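# Transfer the roof box from closed hive to open hive

## Task

Take the box resting on top of the closed hive and lower it squarely onto the open hive so it covers that hive's jars. Every jar must end up in its original spot, and no object may drop freely by more than a few centimetres.

## Robot and tools

Robots: four identical Kinova Gen3 arms named arm1, arm2, arm3 and arm4. Each has seven revolute joints, a Robotiq 2F-85 two-finger gripper and a wrist camera. The hand reaches roughly 1.0 m from the joint-1 axis. Two fixed room cameras, cam_high and cam_low, belong to no robot.

Frame: one shared scene frame, with its origin on the floor and +z up, distances in metres. Each arm's foot (base_link) faces along its own +x. Foot positions: arm1 (-0.279, -0.717, 1.129); arm2 (-0.288, -0.186, 1.207); arm3 (+0.899, -0.116, 1.138), turned to face roughly -x; arm4 (+0.510, +0.722, 1.166), turned to face roughly -y. arm1 is yawed slightly positive and arm2 slightly negative. The hand point lies between the finger pads, about 2 cm behind the fingertips (0.5 cm when wide open). The hand's z axis runs along the fingers and its y axis is the direction the fingers open and close.

Joints, all given as absolute targets in radians. joint1_rad turns the whole arm about its foot axis: positive is clockwise seen from above, and 0 points along the foot's +x. Range ±69.115. joint2_rad is the shoulder: 0 is straight up, positive tips forward. Range ±2.249. joint3_rad rolls the upper arm. Range ±69.115. joint4_rad is the elbow: 0 is straight, and positive bends in the same sense as joint2 when joint3 is 0. Range ±2.579. joint5_rad rolls the forearm. Range ±69.115. joint6_rad is the wrist bend. Range ±2.099. joint7_rad rolls the hand, counter-clockwise seen from behind it. Range ±69.115. gripper_m is the fingertip gap in metres, from 0 to 0.085. A joint counts as done within ±0.01 rad; the gripper within ±0.003 m.

move: the optional keys are arm1 to arm4 and cameras. Each arm key holds an object {"joints": {...}} that maps any subset of joint1_rad to joint7_rad and gripper_m to absolute target values. Values outside the limits cause a refusal, and unknown keys make the call invalid. An arm or joint you omit gets no new target but may still be driving toward an earlier one. Every motion in a call starts at the same moment. Within one arm, the moved joints arrive together, so the hand can sweep a wide arc. Joint speed is capped at 1.39 rad/s for joints 1-4 and 1.22 rad/s for joints 5-7. Acceleration is capped at 1 and 10 rad/s² for those same groups. One action runs for at most 15 s. cameras is a list drawn from arm1_cam_wrist … arm4_cam_wrist, cam_high, cam_low, or "all". Omitting it, or sending null or all, returns every camera; [] returns none. A move with no arm keys just reports the full state plus images.

wait: seconds from 0 to 10, plus an optional cameras list. It sends nothing new and returns the state. zoom_image: camera plus region [x0, y0, x1, y1] in pixels, with the origin at the top-left and a box no larger than 504×504. Images are 896×504. read_manual: only returns licence text. finished_scene: scene = the current scene number. It cannot be undone. After the call that closes the first scene, make no further calls in that reply.

Results: the "move" line names each arm that was sent motion, followed by done or its most serious status. joint_status words: done; off_target (came to rest short of the target and may keep pushing); time_out (the target is dropped and the joint holds its position); not_followed (a collision check withheld the targets, but the robot may retry them later). on_its_own reports behaviour you did not command. An arm shown "as last shown" was not part of the call. Joint velocities are in rad/s; "within noise" means the arm is still. Joint torques are in N m and carry per-arm offsets and noise. Flange force is in the hand's x, y, z axes and includes the weight of whatever is held. "no reading" appears near singular poses. The pictures line gives the order of the images, which can lag the state slightly. Camera intrinsics are listed per camera in OpenCV form.

Hazards: a Gen3 does not stop on contact and keeps pushing. A torque above 104.5 N m (joints 1-4) or 51.3 N m (joints 5-7), or a deviation of more than 5° from the planned path, triggers a torque fault. The arm then freezes for 10 s and skips its remaining commands. The arm-separation check can react too late. It lets the fingers of two grippers touch, and it never stops a gripper opening or closing into another arm. Closing on another robot's fingers counts as pressing robots together, which fails the scene. Motors heat up when holding loads, stretching out or pushing against something. MOTOR HOT appears at 60 °C; at 75 °C the arm sinks during an OVER-TEMPERATURE FAULT, and you must resend its targets afterwards (they read limit_stop_at_motor_heat). The gripper has no force control. For a firm grip, open wide and then command a width well below the object's size. Avoid clamping hard on objects that still rest on a surface, and avoid swinging loads quickly. Do not drop or fling anything, slam into the hives or jars, or push objects off the work area or onto the floor. Loose objects may occasionally get nudged by outside pushes. While you are composing a reply, the arms hold their last targets.

Each tool is called by a JSON object that holds its "fn" and its "kwargs".

## Session

{"fn": "move", "kwargs": {}}

Scene clock: 0.00 s.
Joint torques (N m): no reading
Motor temperatures (°C): arm1=[34 33 30 29 37 42 45] | arm2=[34 29 31 33 45 46 41] | arm3=[33 32 31 29 44 46 38] | arm4=[36 35 33 30 37 40 50]
Flange force (N): no reading
Joint velocities: within noise
arm1.joint_positions: joint1_rad=-0.162 joint2_rad=-0.480 joint3_rad=-0.110 joint4_rad=+1.473 joint5_rad=-0.081 joint6_rad=+2.052 joint7_rad=+1.200 gripper_m=+0.085
arm1.joint_status: not commanded
arm1.hand: x=-0.2044 y=-0.6597 z=+1.6496 quat_wxyz=(-0.037, +0.141, -0.989, -0.037) (m; scene frame)
arm2.joint_positions: joint1_rad=-0.613 joint2_rad=-0.469 joint3_rad=-0.069 joint4_rad=+1.438 joint5_rad=-0.052 joint6_rad=+1.976 joint7_rad=+1.915 gripper_m=+0.085
arm2.joint_status: not commanded
arm2.hand: x=-0.1772 y=-0.1251 z=+1.7411 quat_wxyz=(-0.100, +0.427, -0.898, -0.015) (m; scene frame)
arm3.joint_positions: joint1_rad=+0.238 joint2_rad=-0.458 joint3_rad=-0.068 joint4_rad=+1.544 joint5_rad=-0.058 joint6_rad=+2.030 joint7_rad=+1.570 gripper_m=+0.085
arm3.joint_status: not commanded
arm3.hand: x=+0.8004 y=-0.1098 z=+1.6354 quat_wxyz=(-0.011, -1.000, +0.007, +0.013) (m; scene frame)
arm4.joint_positions: joint1_rad=-0.828 joint2_rad=-0.298 joint3_rad=-0.033 joint4_rad=+1.506 joint5_rad=+0.015 joint6_rad=+1.934 joint7_rad=+1.887 gripper_m=+0.085
arm4.joint_status: not commanded
arm4.hand: x=+0.6012 y=+0.5842 z=+1.6564 quat_wxyz=(+0.001, -0.253, -0.967, +0.015) (m; scene frame)
pictures: arm1_cam_wrist, arm2_cam_wrist, arm3_cam_wrist, arm4_cam_wrist, cam_high, cam_low

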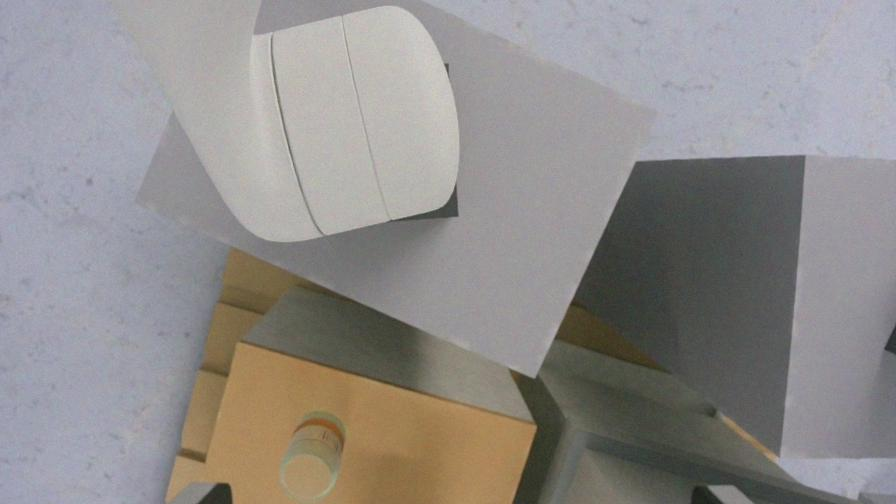

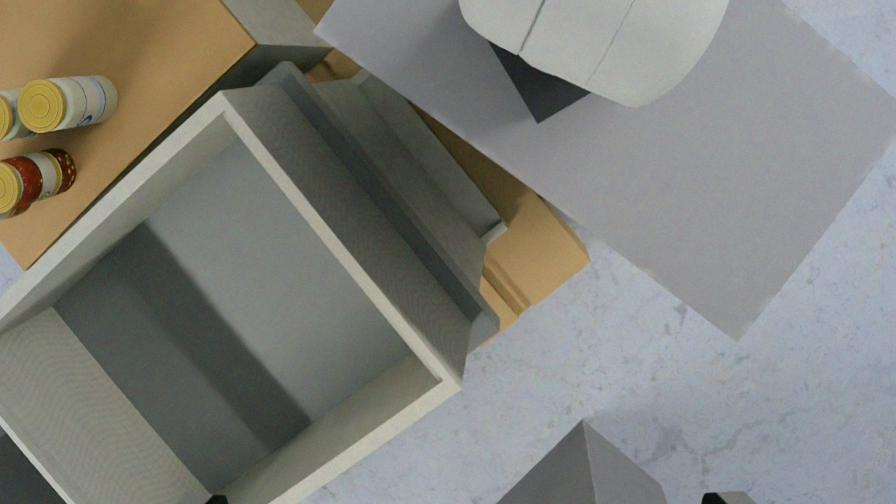

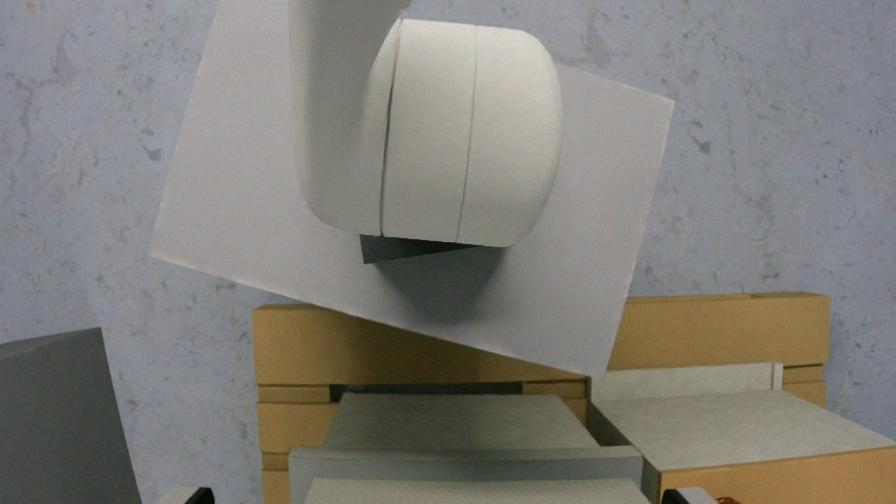

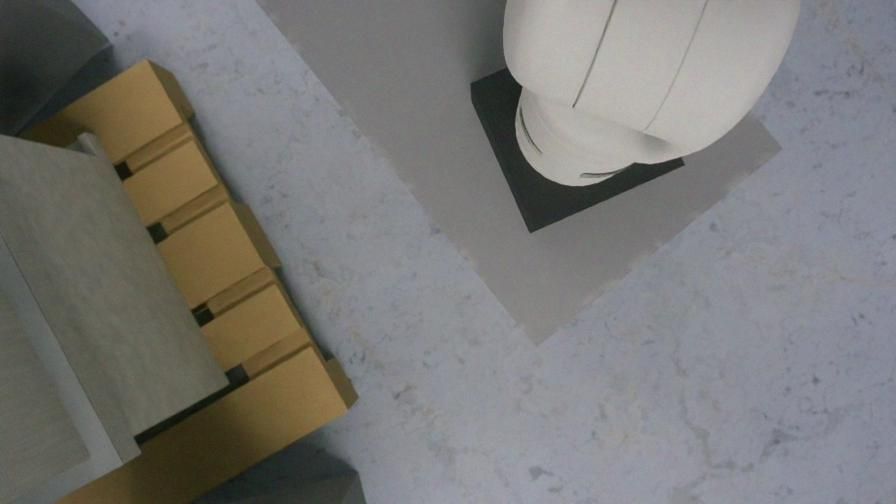

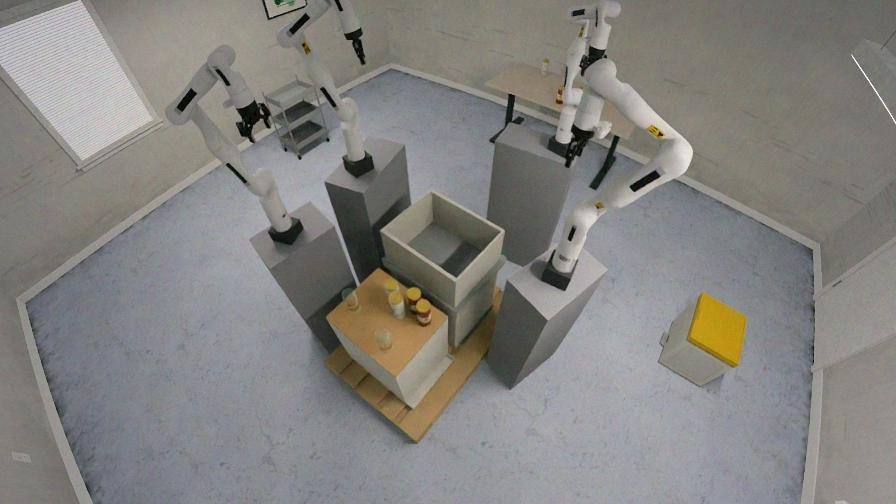

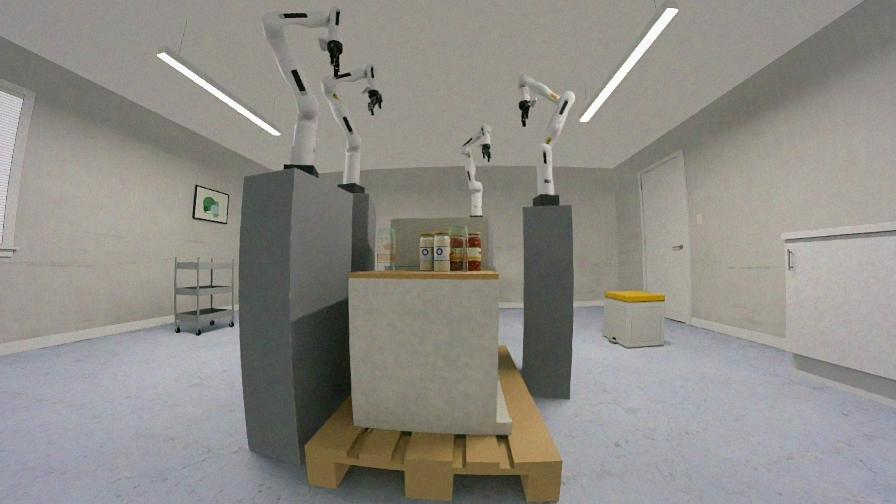

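{"fn": "move", "kwargs": {"arm1": {"joints":{"joint1_rad":0.037,"joint2_rad":0.2625,"joint3_rad":0,"joint4_rad":0.8426,"joint5_rad":0,"joint6_rad":2.0365,"joint7_rad":1.256}}, "arm2": {"joints":{"joint1_rad":-0.297,"joint2_rad":0.372,"joint3_rad":0,"joint4_rad":0.7796,"joint5_rad":0,"joint6_rad":1.990,"joint7_rad":1.432}}, "arm3": {"joints":{"joint1_rad":-0.302,"joint2_rad":0.4308,"joint3_rad":0,"joint4_rad":0.9603,"joint5_rad":0,"joint6_rad":1.7505,"joint7_rad":1.130}}}}

{"fn": "wait", "kwargs": {"seconds": 1}}

Scene clock: 92.73 s.
Joint torques (N m): arm1=[-1.19 -12.74 -0.38 -8.45 -0.01 0.3 0.1] | arm2=[-0.1 -14.33 -0.62 -8.78 -0.04 0.24 0.07] | arm3=[0.36 -16.69 0.25 -7.56 -0.15 -0.18 0.31] | arm4=[-0.64 -1.63 1.02 -7.33 -0.31 -0.15 -0.07]
Motor temperatures (°C): arm1=[34 33 30 29 37 42 45] | arm2=[34 29 31 33 45 46 41] | arm3=[33 32 31 30 44 46 38] | arm4=[36 35 33 30 37 40 49]
Flange force (N): arm1=[2.5 -3.0 4.7] | arm2=[6.5 -0.9 5.6] | arm3=[-3.7 3.1 -5.0] | arm4=[-0.8 2.2 -3.9]
move: arm1 done; arm2 done; arm3 done
Joint velocities: within noise
arm1.joint_positions: joint1_rad=+0.037 joint2_rad=+0.262 joint3_rad=+0.000 joint4_rad=+0.843 joint5_rad=+0.000 joint6_rad=+2.037 joint7_rad=+1.256 gripper_m=+0.085
arm1.joint_status: all done
arm1.hand: x=+0.0995 y=-0.6263 z=+1.6515 quat_wxyz=(+0.000, +0.000, -1.000, -0.006) (m; scene frame)
arm2.joint_positions: joint1_rad=-0.297 joint2_rad=+0.372 joint3_rad=+0.000 joint4_rad=+0.780 joint5_rad=+0.000 joint6_rad=+1.990 joint7_rad=+1.432 gripper_m=+0.085
arm2.joint_status: all done
arm2.hand: x=+0.1489 y=-0.1505 z=+1.7035 quat_wxyz=(-0.003, +0.000, -1.000, -0.001) (m; scene frame)
arm3.joint_positions: joint1_rad=-0.302 joint2_rad=+0.431 joint3_rad=+0.000 joint4_rad=+0.960 joint5_rad=+0.000 joint6_rad=+1.750 joint7_rad=+1.130 gripper_m=+0.085
arm3.joint_status: all done
arm3.hand: x=+0.4500 y=-0.3004 z=+1.5502 quat_wxyz=(+0.000, -1.000, +0.000, +0.000) (m; scene frame)
arm4: as last shown
pictures: arm1_cam_wrist, arm2_cam_wrist, arm3_cam_wrist, arm4_cam_wrist, cam_high, cam_low

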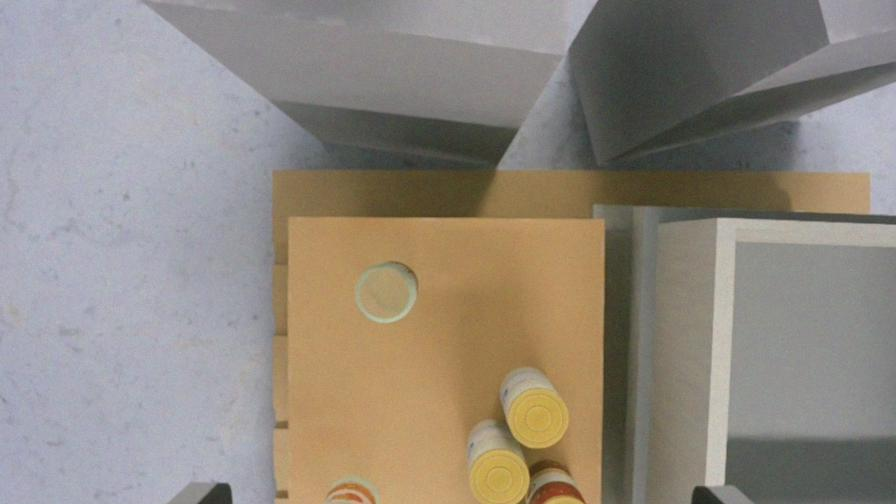

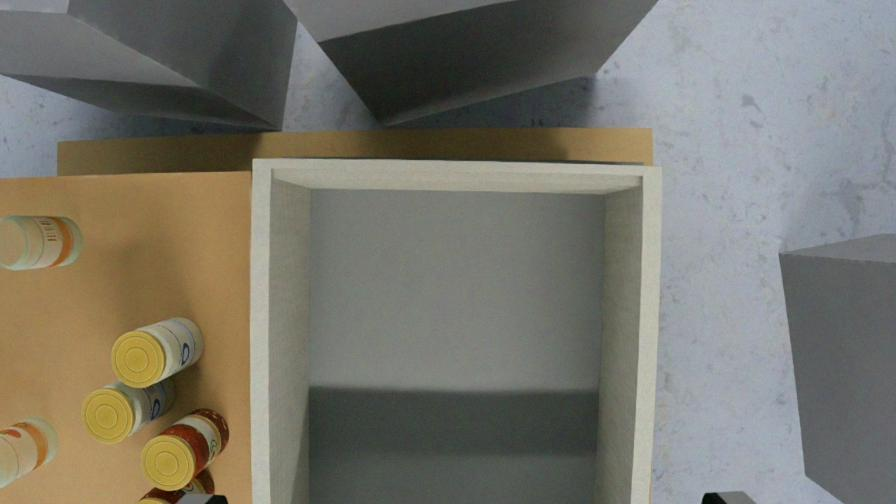

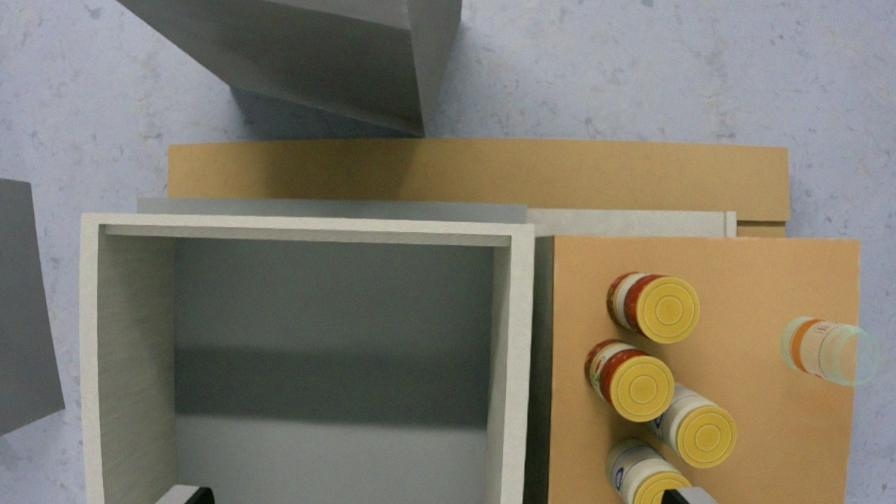

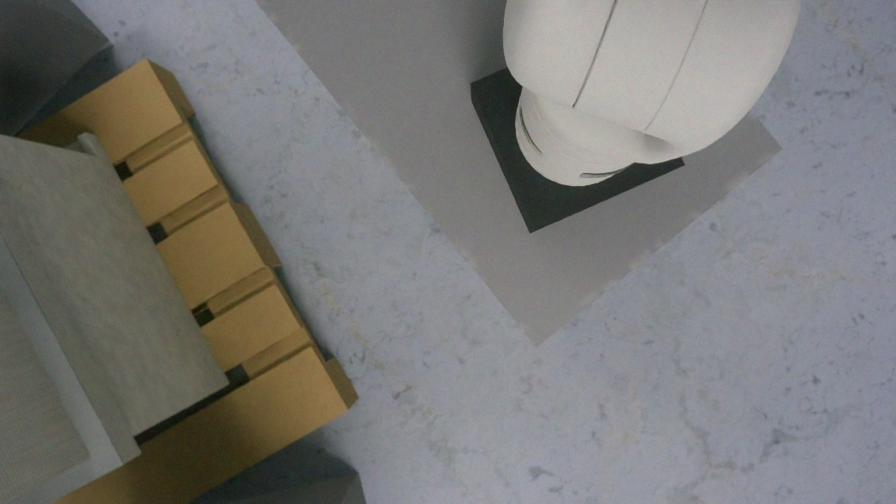

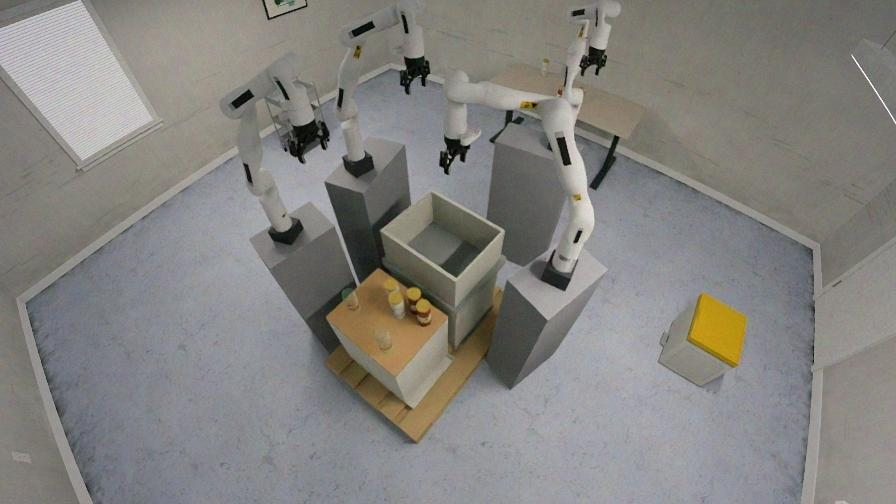

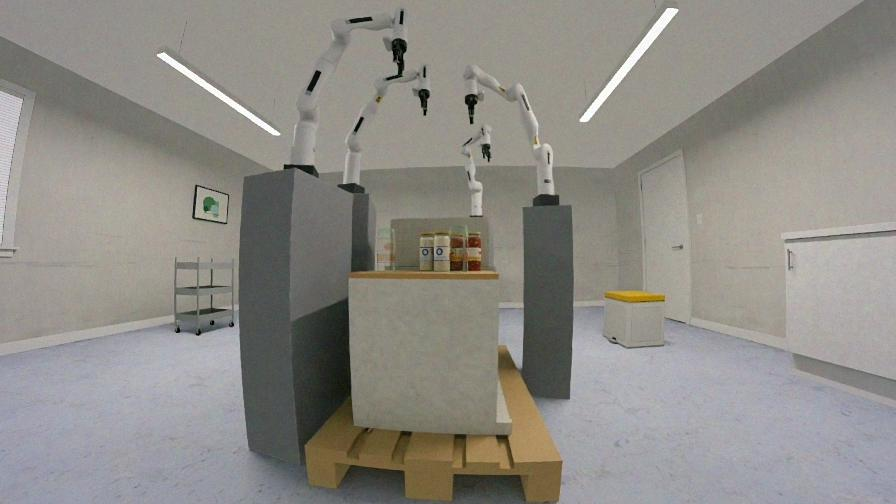

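Scene clock: 93.73 s.
Joint torques (N m): arm1=[-1.14 -12.74 -0.48 -8.47 0.04 0.24 0.16] | arm2=[-0.1 -14.35 -0.64 -8.8 -0.02 0.25 0.04] | arm3=[0.27 -16.63 0.28 -7.51 -0.15 -0.24 0.34] | arm4=[-0.66 -1.54 1.05 -7.32 -0.36 -0.18 -0.08]
Motor temperatures (°C): arm1=[34 33 30 29 37 42 45] | arm2=[34 29 31 33 45 46 41] | arm3=[33 32 31 30 44 46 38] | arm4=[36 35 33 30 37 40 49]
Flange force (N): arm1=[2.6 -2.8 4.5] | arm2=[6.5 -0.9 5.7] | arm3=[-3.8 3.0 -5.4] | arm4=[-0.6 2.3 -4.0]
Joint velocities: within noise
arm1.joint_positions: joint1_rad=+0.037 joint2_rad=+0.262 joint3_rad=+0.000 joint4_rad=+0.843 joint5_rad=+0.000 joint6_rad=+2.037 joint7_rad=+1.256 gripper_m=+0.085
arm1.joint_status: all done
arm1.hand: x=+0.0995 y=-0.6263 z=+1.6515 quat_wxyz=(+0.000, +0.000, -1.000, -0.006) (m; scene frame)
arm2.joint_positions: joint1_rad=-0.297 joint2_rad=+0.372 joint3_rad=+0.000 joint4_rad=+0.780 joint5_rad=+0.000 joint6_rad=+1.990 joint7_rad=+1.432 gripper_m=+0.085
arm2.joint_status: all done
arm2.hand: x=+0.1489 y=-0.1505 z=+1.7035 quat_wxyz=(-0.003, +0.000, -1.000, -0.001) (m; scene frame)
arm3.joint_positions: joint1_rad=-0.302 joint2_rad=+0.431 joint3_rad=+0.000 joint4_rad=+0.960 joint5_rad=+0.000 joint6_rad=+1.750 joint7_rad=+1.130 gripper_m=+0.085
arm3.joint_status: all done
arm3.hand: x=+0.4500 y=-0.3004 z=+1.5502 quat_wxyz=(+0.000, -1.000, +0.000, +0.000) (m; scene frame)
arm4.joint_positions: joint1_rad=-0.828 joint2_rad=-0.298 joint3_rad=-0.033 joint4_rad=+1.506 joint5_rad=+0.015 joint6_rad=+1.934 joint7_rad=+1.887 gripper_m=+0.085
arm4.joint_status: not commanded
arm4.hand: x=+0.6012 y=+0.5842 z=+1.6564 quat_wxyz=(+0.001, -0.253, -0.967, +0.015) (m; scene frame)
wait: 1.00 s; at rest by 0.27 s
pictures: arm1_cam_wrist, arm2_cam_wrist, arm3_cam_wrist, arm4_cam_wrist, cam_high, cam_low

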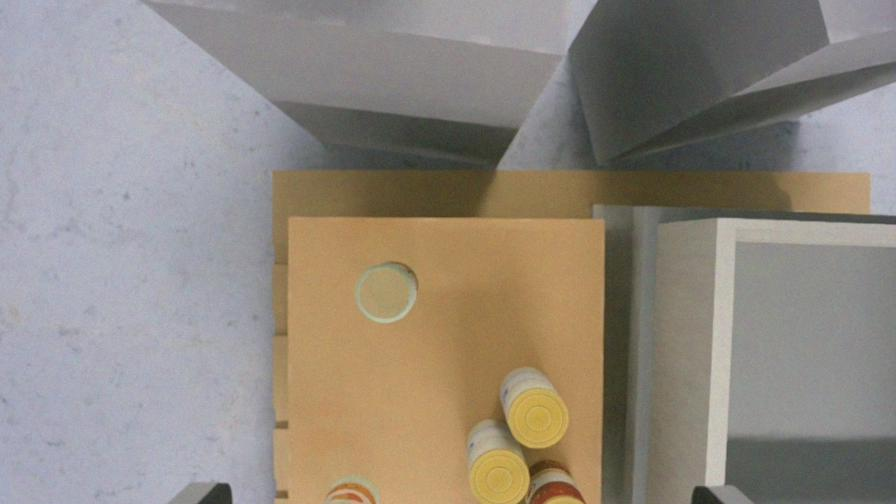

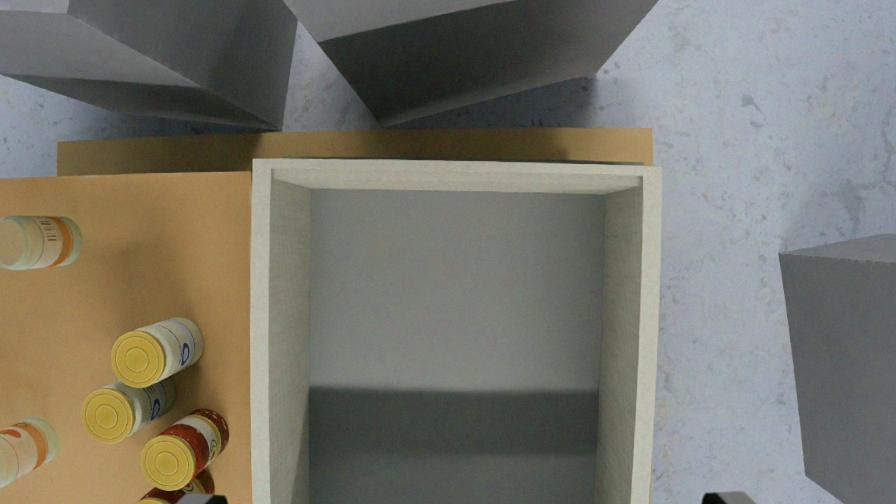

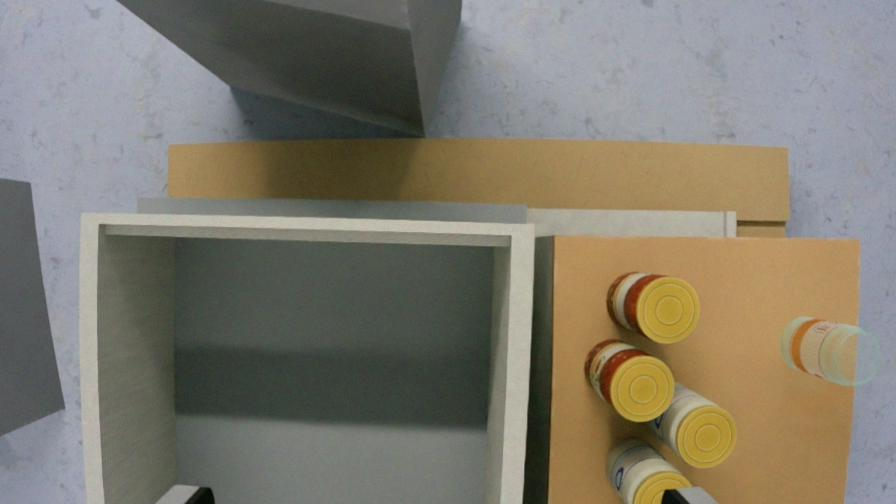

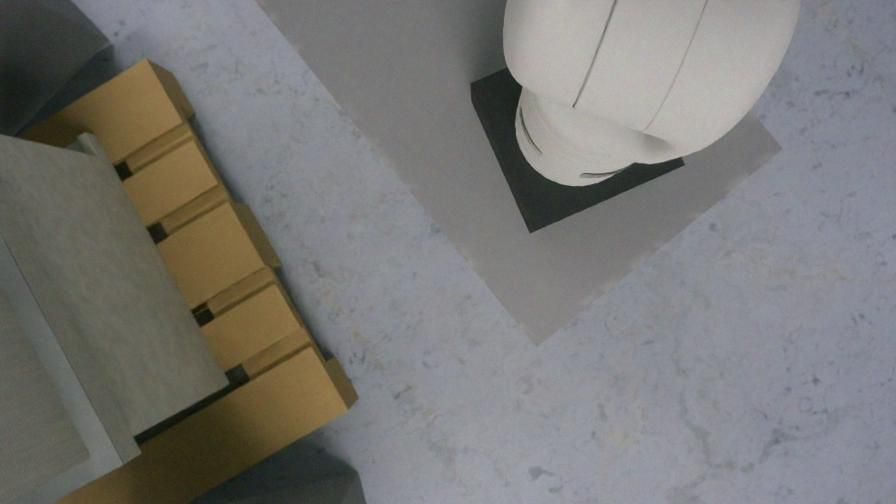

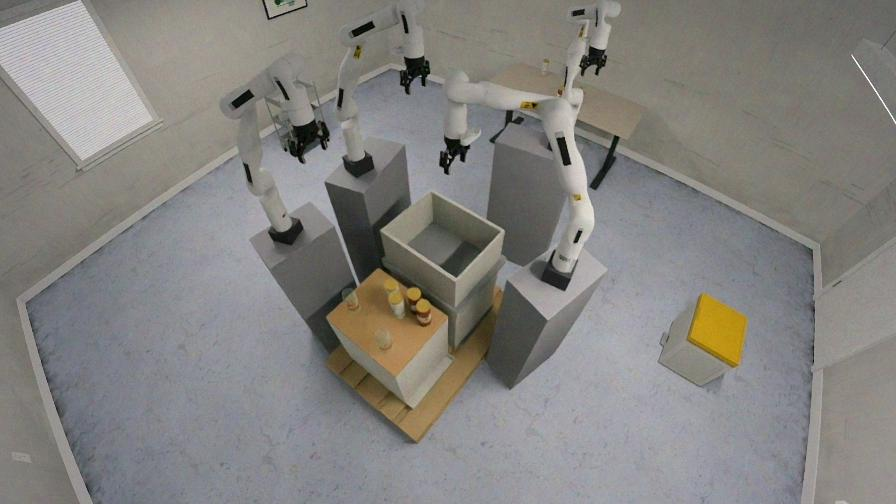

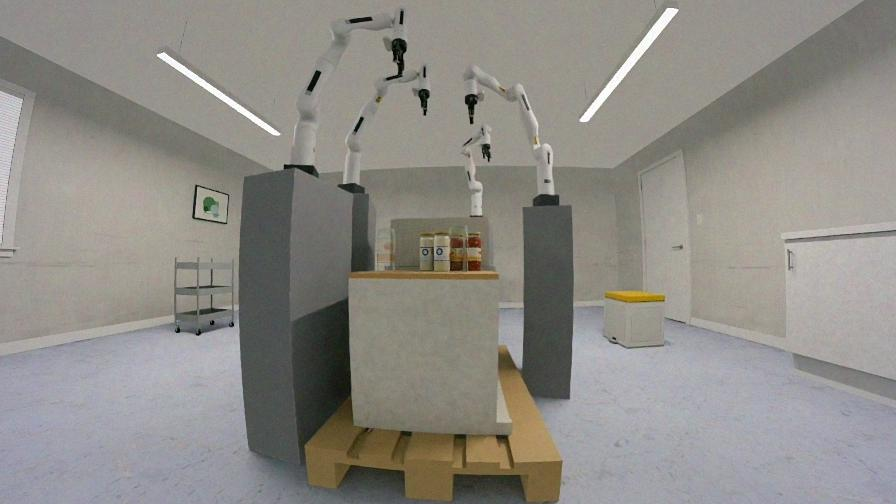

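{"fn": "move", "kwargs": {"arm1": {"joints":{"joint1_rad":1.7}}, "arm2": {"joints":{"joint1_rad":-0.378,"joint2_rad":0.5128,"joint3_rad":0,"joint4_rad":2.2965,"joint5_rad":0,"joint6_rad":0.3323,"joint7_rad":2.922}}, "arm3": {"joints":{"joint1_rad":-0.0902,"joint2_rad":0.4425,"joint3_rad":0,"joint4_rad":2.0053,"joint5_rad":0,"joint6_rad":0.6938,"joint7_rad":-0.228}}, "cameras": []}}

{"fn": "wait", "kwargs": {"seconds": 0.5, "cameras": ["arm2_cam_wrist","arm3_cam_wrist","cam_high"]}}

Scene clock: 164.67 s.
Joint torques (N m): arm1=[-1.04 -13.07 -0.4 -8.47 0.02 0.31 0.14] | arm2=[-0.11 -11.85 -0.51 -3.54 -0.02 0.18 0.06] | arm3=[0.24 -13.9 0.3 -4.52 -0.19 -0.27 0.25] | arm4=[-0.7 -1.57 1.01 -7.35 -0.41 -0.18 -0.11]
Motor temperatures (°C): arm1=[34 33 30 29 37 42 45] | arm2=[34 30 31 33 45 45 41] | arm3=[33 32 31 30 44 46 38] | arm4=[36 35 33 30 37 40 49]
Flange force (N): arm1=[2.4 -2.9 4.5] | arm2=[0.4 3.1 -1.9] | arm3=[1.9 3.3 -2.6] | arm4=[-0.5 2.0 -3.9]
move: arm1 done; arm2 done; arm3 done
Joint velocities: within noise
arm1.joint_positions: joint1_rad=+1.700 joint2_rad=+0.263 joint3_rad=+0.000 joint4_rad=+0.843 joint5_rad=+0.000 joint6_rad=+2.037 joint7_rad=+1.256 gripper_m=+0.085
arm1.joint_status: all done
arm1.hand: x=-0.2171 y=-1.1094 z=+1.6454 quat_wxyz=(+0.005, -0.739, -0.674, -0.004) (m; scene frame)
arm2.joint_positions: joint1_rad=-0.378 joint2_rad=+0.513 joint3_rad=+0.000 joint4_rad=+2.296 joint5_rad=+0.000 joint6_rad=+0.332 joint7_rad=+2.922 gripper_m=+0.085
arm2.joint_status: all done
arm2.hand: x=+0.0192 y=-0.1429 z=+1.2523 quat_wxyz=(-0.003, +0.707, -0.707, +0.001) (m; scene frame)
arm3.joint_positions: joint1_rad=-0.090 joint2_rad=+0.443 joint3_rad=+0.000 joint4_rad=+2.005 joint5_rad=+0.000 joint6_rad=+0.694 joint7_rad=-0.228 gripper_m=+0.085
arm3.joint_status: all done
arm3.hand: x=+0.5222 y=-0.1786 z=+1.2500 quat_wxyz=(-0.001, -0.707, +0.707, +0.000) (m; scene frame)
arm4: as last shown
pictures: none
No camera images: "cameras" was empty.

Scene clock: 165.17 s.
Joint torques (N m): arm1=[-1.04 -13.11 -0.33 -8.46 0.07 0.29 0.15] | arm2=[-0.12 -11.81 -0.53 -3.53 -0.03 0.19 0.05] | arm3=[0.38 -13.89 0.22 -4.52 -0.09 -0.24 0.27] | arm4=[-0.68 -1.47 0.96 -7.37 -0.38 -0.17 -0.1]
Motor temperatures (°C): arm1=[34 33 30 29 37 42 45] | arm2=[34 30 31 33 45 45 41] | arm3=[33 32 31 30 44 46 38] | arm4=[36 35 33 30 37 40 49]
Flange force (N): arm1=[2.3 -2.8 4.3] | arm2=[0.4 3.1 -2.0] | arm3=[2.3 3.1 -2.5] | arm4=[-0.3 2.0 -3.7]
Joint velocities: within noise
arm1.joint_positions: joint1_rad=+1.700 joint2_rad=+0.263 joint3_rad=+0.000 joint4_rad=+0.843 joint5_rad=+0.000 joint6_rad=+2.037 joint7_rad=+1.256 gripper_m=+0.085
arm1.joint_status: all done
arm1.hand: x=-0.2171 y=-1.1094 z=+1.6454 quat_wxyz=(+0.005, -0.739, -0.674, -0.004) (m; scene frame)
arm2.joint_positions: joint1_rad=-0.378 joint2_rad=+0.513 joint3_rad=+0.000 joint4_rad=+2.296 joint5_rad=+0.000 joint6_rad=+0.332 joint7_rad=+2.922 gripper_m=+0.085
arm2.joint_status: all done
arm2.hand: x=+0.0192 y=-0.1429 z=+1.2523 quat_wxyz=(-0.003, +0.707, -0.707, +0.001) (m; scene frame)
arm3.joint_positions: joint1_rad=-0.090 joint2_rad=+0.443 joint3_rad=+0.000 joint4_rad=+2.005 joint5_rad=+0.000 joint6_rad=+0.694 joint7_rad=-0.228 gripper_m=+0.085
arm3.joint_status: all done
arm3.hand: x=+0.5222 y=-0.1786 z=+1.2500 quat_wxyz=(-0.001, -0.707, +0.707, +0.000) (m; scene frame)
arm4.joint_positions: joint1_rad=-0.828 joint2_rad=-0.298 joint3_rad=-0.033 joint4_rad=+1.506 joint5_rad=+0.015 joint6_rad=+1.934 joint7_rad=+1.887 gripper_m=+0.085
arm4.joint_status: not commanded
arm4.hand: x=+0.6012 y=+0.5842 z=+1.6564 quat_wxyz=(+0.001, -0.253, -0.967, +0.015) (m; scene frame)
wait: 0.50 s; at rest by 0.27 s
pictures: arm2_cam_wrist, arm3_cam_wrist, cam_high

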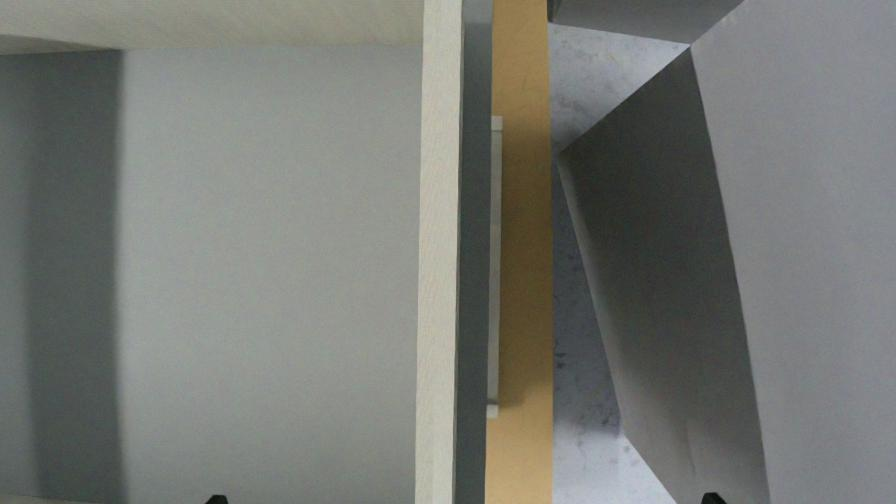

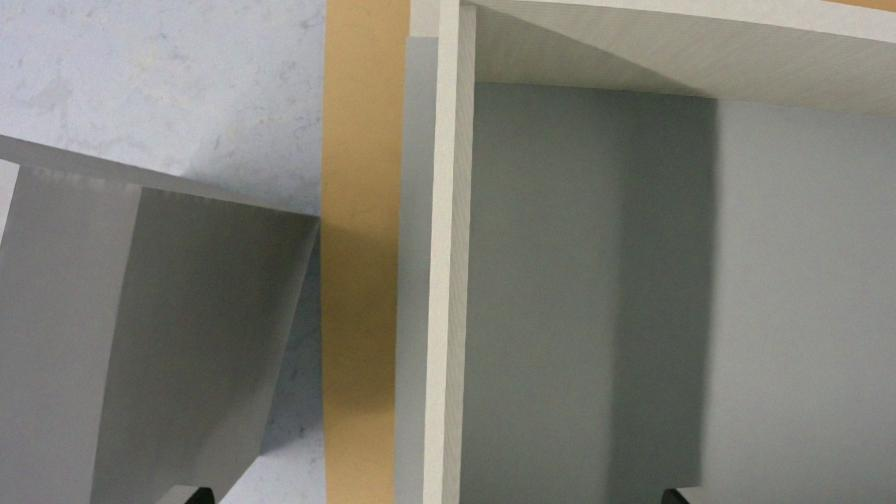

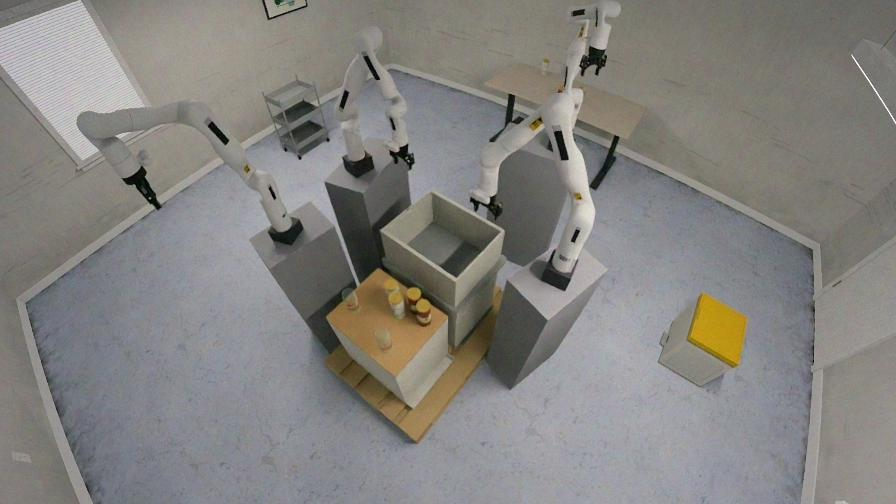

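{"fn": "move", "kwargs": {"arm2": {"joints":{"joint1_rad":-0.3733,"joint2_rad":0.9953,"joint4_rad":2.2675,"joint6_rad":-0.1212,"joint7_rad":2.910}}, "arm3": {"joints":{"joint2_rad":0.801,"joint4_rad":2.0865,"joint6_rad":0.2541,"joint7_rad":-0.258}}, "cameras": []}}

{"fn": "wait", "kwargs": {"seconds": 0.5, "cameras": ["arm2_cam_wrist","arm3_cam_wrist","cam_high"]}}

{"fn": "zoom_image", "kwargs": {"camera": "cam_high", "region": [310, 130, 560, 370]}}

Scene clock: 187.43 s.
Joint torques (N m): arm1=[-1.07 -13.02 -0.36 -8.46 0.09 0.31 0.15] | arm2=[-0.08 -14.76 -0.33 0.56 -0.06 0.19 0.07] | arm3=[0.32 -16.26 0.36 -1.25 -0.11 -0.26 0.21] | arm4=[-0.69 -1.55 0.96 -7.5 -0.32 -0.14 -0.11]
Motor temperatures (°C): arm1=[33 34 30 29 37 42 45] | arm2=[34 30 31 33 45 45 41] | arm3=[33 32 31 30 44 46 38] | arm4=[36 35 33 30 37 40 49]
Flange force (N): arm1=[2.5 -2.9 4.5] | arm2=[0.7 1.6 -3.5] | arm3=[1.9 3.4 -1.1] | arm4=[-0.3 2.0 -3.2]
move: arm2 done; arm3 done
Joint velocities: within noise
arm1, arm4: as last shown
arm1.joint_positions: joint1_rad=+1.700 joint2_rad=+0.262 joint3_rad=+0.000 joint4_rad=+0.843 joint5_rad=+0.000 joint6_rad=+2.037 joint7_rad=+1.256 gripper_m=+0.085
arm2.joint_positions: joint1_rad=-0.373 joint2_rad=+0.995 joint3_rad=+0.000 joint4_rad=+2.268 joint5_rad=+0.000 joint6_rad=-0.121 joint7_rad=+2.910 gripper_m=+0.085
arm2.joint_status: all done
arm2.hand: x=+0.0261 y=-0.1428 z=+1.0998 quat_wxyz=(-0.003, +0.701, -0.713, +0.001) (m; scene frame)
arm3.joint_positions: joint1_rad=-0.090 joint2_rad=+0.801 joint3_rad=+0.000 joint4_rad=+2.087 joint5_rad=+0.000 joint6_rad=+0.254 joint7_rad=-0.258 gripper_m=+0.085
arm3.joint_status: all done
arm3.hand: x=+0.5222 y=-0.1787 z=+1.1001 quat_wxyz=(-0.001, -0.697, +0.717, +0.000) (m; scene frame)
pictures: none
No camera images: "cameras" was empty.

Scene clock: 187.93 s.
Joint torques (N m): arm1=[-1.03 -13.07 -0.39 -8.44 0.05 0.31 0.16] | arm2=[-0.15 -14.75 -0.32 0.56 -0.05 0.19 0.05] | arm3=[0.3 -16.21 0.37 -1.24 -0.12 -0.27 0.24] | arm4=[-0.6 -1.48 1.02 -7.37 -0.41 -0.14 -0.08]
Motor temperatures (°C): arm1=[33 34 30 29 37 42 45] | arm2=[34 30 31 33 45 45 41] | arm3=[33 32 31 30 44 46 38] | arm4=[36 35 33 30 37 40 49]
Flange force (N): arm1=[2.3 -2.8 4.3] | arm2=[0.9 1.5 -3.5] | arm3=[1.9 3.4 -1.2] | arm4=[-0.4 2.2 -3.6]
Joint velocities: within noise
arm1.joint_positions: joint1_rad=+1.700 joint2_rad=+0.262 joint3_rad=+0.000 joint4_rad=+0.843 joint5_rad=+0.000 joint6_rad=+2.037 joint7_rad=+1.256 gripper_m=+0.085
arm1.joint_status: not commanded
arm1.hand: x=-0.2171 y=-1.1094 z=+1.6454 quat_wxyz=(+0.005, -0.739, -0.674, -0.004) (m; scene frame)
arm2.joint_positions: joint1_rad=-0.373 joint2_rad=+0.995 joint3_rad=+0.000 joint4_rad=+2.268 joint5_rad=+0.000 joint6_rad=-0.121 joint7_rad=+2.910 gripper_m=+0.085
arm2.joint_status: all done
arm2.hand: x=+0.0261 y=-0.1428 z=+1.0998 quat_wxyz=(-0.003, +0.701, -0.713, +0.001) (m; scene frame)
arm3.joint_positions: joint1_rad=-0.090 joint2_rad=+0.801 joint3_rad=+0.000 joint4_rad=+2.087 joint5_rad=+0.000 joint6_rad=+0.254 joint7_rad=-0.258 gripper_m=+0.085
arm3.joint_status: all done
arm3.hand: x=+0.5222 y=-0.1787 z=+1.1001 quat_wxyz=(-0.001, -0.697, +0.717, +0.000) (m; scene frame)
arm4.joint_positions: joint1_rad=-0.828 joint2_rad=-0.298 joint3_rad=-0.033 joint4_rad=+1.506 joint5_rad=+0.015 joint6_rad=+1.934 joint7_rad=+1.887 gripper_m=+0.085
arm4.joint_status: not commanded
arm4.hand: x=+0.6012 y=+0.5842 z=+1.6564 quat_wxyz=(+0.001, -0.253, -0.967, +0.015) (m; scene frame)
wait: 0.50 s; at rest by 0.27 s
pictures: arm2_cam_wrist, arm3_cam_wrist, cam_high

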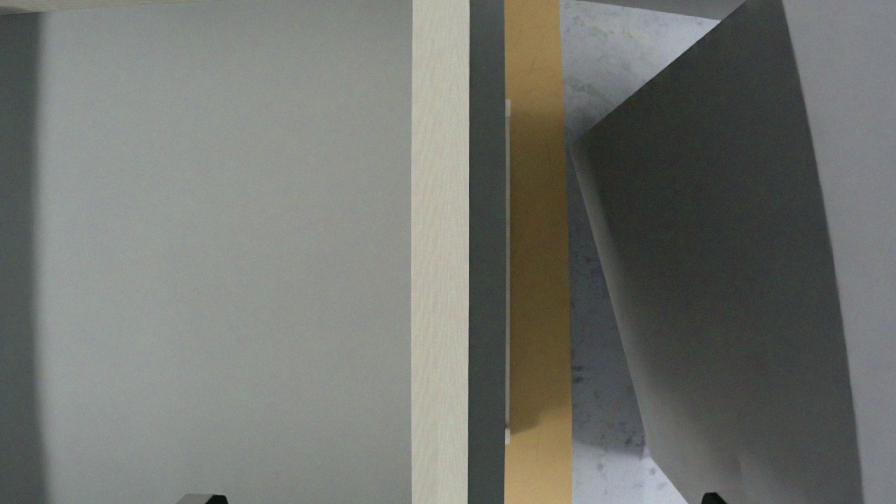

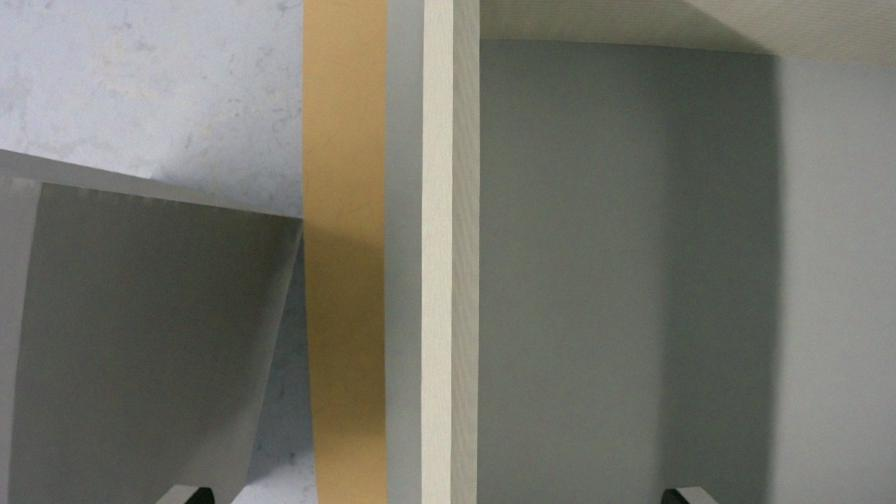

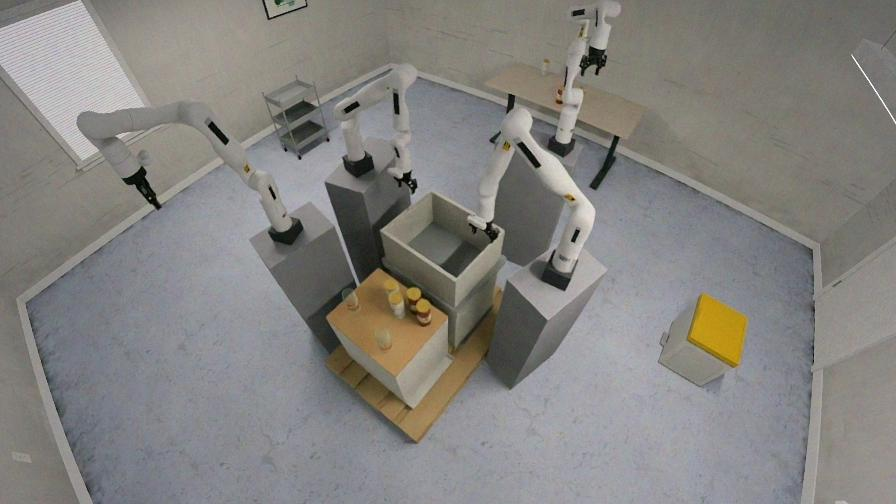

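Scaled by 2.016 from the camera's 896x504 image, which has a finer 1280x720 frame.

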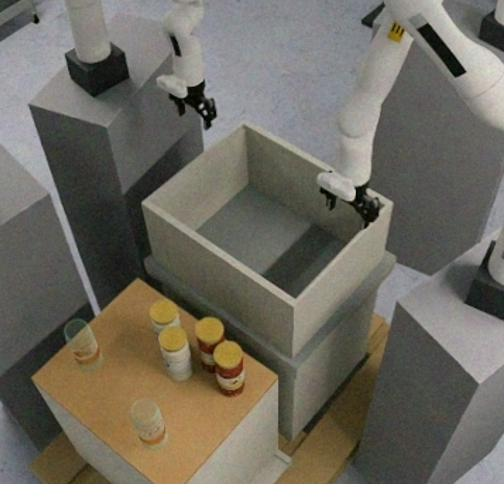

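{"fn": "zoom_image", "kwargs": {"camera": "arm3_cam_wrist", "region": [340, 150, 560, 350]}}

{"fn": "zoom_image", "kwargs": {"camera": "arm2_cam_wrist", "region": [340, 150, 560, 350]}}

Scaled by 2.291 from the camera's 896x504 image, which has a finer 1280x720 frame.

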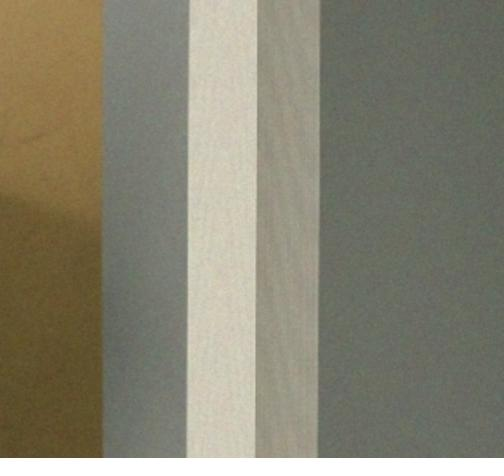

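Scaled by 2.291 from the camera's 896x504 image, which has a finer 1280x720 frame.

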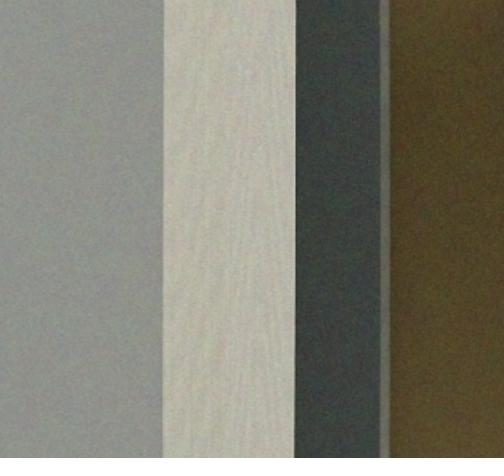

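{"fn": "move", "kwargs": {"arm2": {"joints":{"joint1_rad":-0.3673,"joint2_rad":1.3574,"joint4_rad":2.0641,"joint6_rad":-0.2799,"joint7_rad":2.9164}}, "arm3": {"joints":{"joint1_rad":-0.0349,"joint2_rad":1.1473,"joint4_rad":2.0028,"joint6_rad":-0.0085,"joint7_rad":-0.2029}}, "cameras": []}}

{"fn": "wait", "kwargs": {"seconds": 0.5, "cameras": ["arm2_cam_wrist","arm3_cam_wrist","cam_high"]}}

{"fn": "zoom_image", "kwargs": {"camera": "cam_high", "region": [310, 130, 560, 370]}}

Scene clock: 227.73 s.
Joint torques (N m): arm1=[-1.03 -13.05 -0.31 -8.46 0.03 0.31 0.17] | arm2=[-0.09 -16.08 -0.26 1.96 -0.09 0.2 0.06] | arm3=[0.37 -17.77 0.44 1.03 -0.14 -0.26 0.25] | arm4=[-0.67 -1.54 1.07 -7.44 -0.36 -0.15 -0.09]
Motor temperatures (°C): arm1=[33 34 30 29 37 42 45] | arm2=[34 30 31 33 45 45 41] | arm3=[33 33 31 30 44 45 38] | arm4=[36 35 33 30 37 40 49]
Flange force (N): arm1=[2.5 -2.7 4.5] | arm2=[0.8 0.9 -4.0] | arm3=[1.7 3.6 0.2] | arm4=[-0.5 2.4 -3.5]
move: arm2 done; arm3 done
Joint velocities: within noise
arm1, arm4: as last shown
arm2.joint_positions: joint1_rad=-0.367 joint2_rad=+1.357 joint3_rad=+0.000 joint4_rad=+2.064 joint5_rad=+0.000 joint6_rad=-0.280 joint7_rad=+2.916 gripper_m=+0.085
arm2.joint_status: all done
arm2.hand: x=+0.0363 y=-0.1426 z=+0.9699 quat_wxyz=(-0.003, +0.701, -0.713, +0.001) (m; scene frame)
arm3.joint_positions: joint1_rad=-0.035 joint2_rad=+1.147 joint3_rad=+0.000 joint4_rad=+2.003 joint5_rad=+0.000 joint6_rad=-0.009 joint7_rad=-0.203 gripper_m=+0.085
arm3.joint_status: all done
arm3.hand: x=+0.5194 y=-0.1579 z=+0.9700 quat_wxyz=(-0.001, -0.697, +0.717, +0.000) (m; scene frame)
pictures: none
No camera images: "cameras" was empty.

Scene clock: 228.23 s.
Joint torques (N m): arm1=[-1.05 -13.08 -0.3 -8.46 0.06 0.34 0.14] | arm2=[-0.1 -16.12 -0.26 1.99 -0.05 0.2 0.06] | arm3=[0.4 -17.76 0.43 1.02 -0.12 -0.22 0.2] | arm4=[-0.65 -1.52 0.99 -7.42 -0.36 -0.15 -0.16]
Motor temperatures (°C): arm1=[33 34 30 29 37 42 45] | arm2=[34 30 31 33 45 45 41] | arm3=[33 33 31 30 44 45 38] | arm4=[36 35 33 30 37 40 49]
Flange force (N): arm1=[2.4 -2.8 4.6] | arm2=[0.8 0.9 -3.9] | arm3=[1.7 3.5 0.2] | arm4=[-0.3 1.9 -3.5]
Joint velocities: within noise
arm1.joint_positions: joint1_rad=+1.700 joint2_rad=+0.262 joint3_rad=+0.000 joint4_rad=+0.843 joint5_rad=+0.000 joint6_rad=+2.037 joint7_rad=+1.256 gripper_m=+0.085
arm1.joint_status: not commanded
arm1.hand: x=-0.2171 y=-1.1094 z=+1.6454 quat_wxyz=(+0.005, -0.739, -0.674, -0.004) (m; scene frame)
arm2.joint_positions: joint1_rad=-0.367 joint2_rad=+1.357 joint3_rad=+0.000 joint4_rad=+2.064 joint5_rad=+0.000 joint6_rad=-0.280 joint7_rad=+2.916 gripper_m=+0.085
arm2.joint_status: all done
arm2.hand: x=+0.0363 y=-0.1426 z=+0.9699 quat_wxyz=(-0.003, +0.701, -0.713, +0.001) (m; scene frame)
arm3.joint_positions: joint1_rad=-0.035 joint2_rad=+1.147 joint3_rad=+0.000 joint4_rad=+2.003 joint5_rad=+0.000 joint6_rad=-0.009 joint7_rad=-0.203 gripper_m=+0.085
arm3.joint_status: all done
arm3.hand: x=+0.5194 y=-0.1579 z=+0.9700 quat_wxyz=(-0.001, -0.697, +0.717, +0.000) (m; scene frame)
arm4.joint_positions: joint1_rad=-0.828 joint2_rad=-0.298 joint3_rad=-0.033 joint4_rad=+1.506 joint5_rad=+0.015 joint6_rad=+1.934 joint7_rad=+1.887 gripper_m=+0.085
arm4.joint_status: not commanded
arm4.hand: x=+0.6012 y=+0.5842 z=+1.6564 quat_wxyz=(+0.001, -0.253, -0.967, +0.015) (m; scene frame)
wait: 0.50 s; at rest by 0.27 s
pictures: arm2_cam_wrist, arm3_cam_wrist, cam_high

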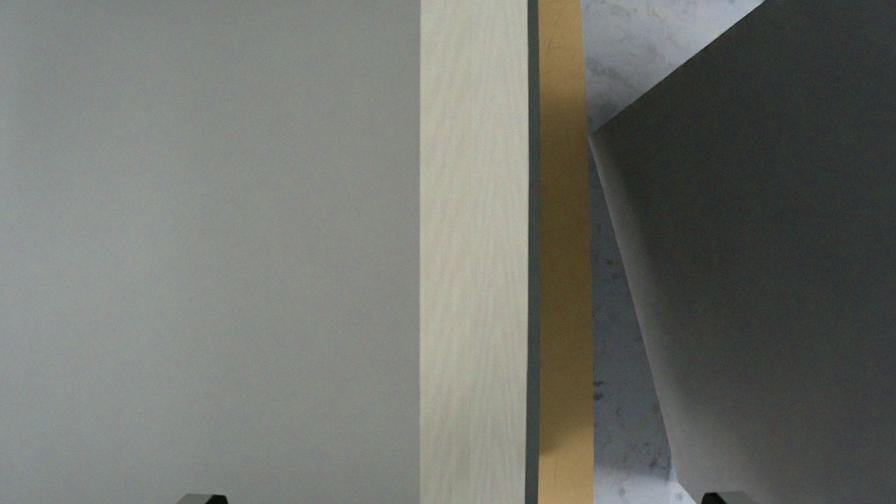

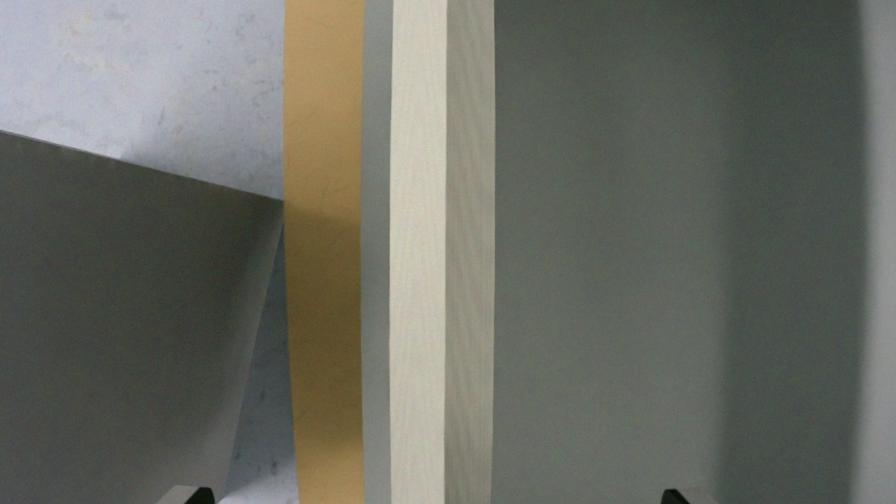

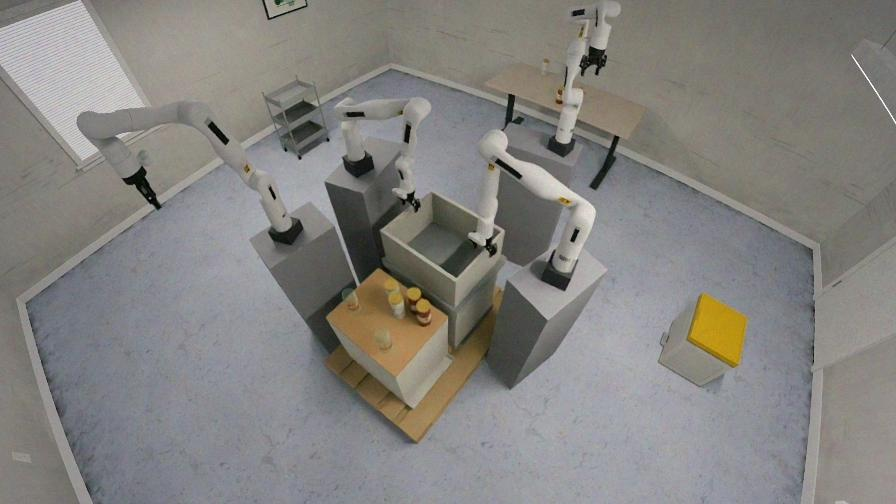

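Scaled by 2.016 from the camera's 896x504 image, which has a finer 1280x720 frame.

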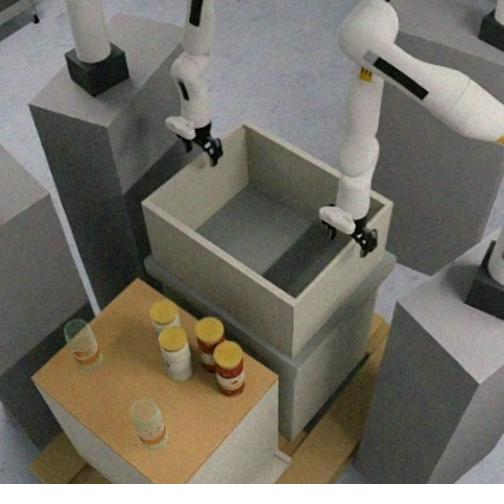

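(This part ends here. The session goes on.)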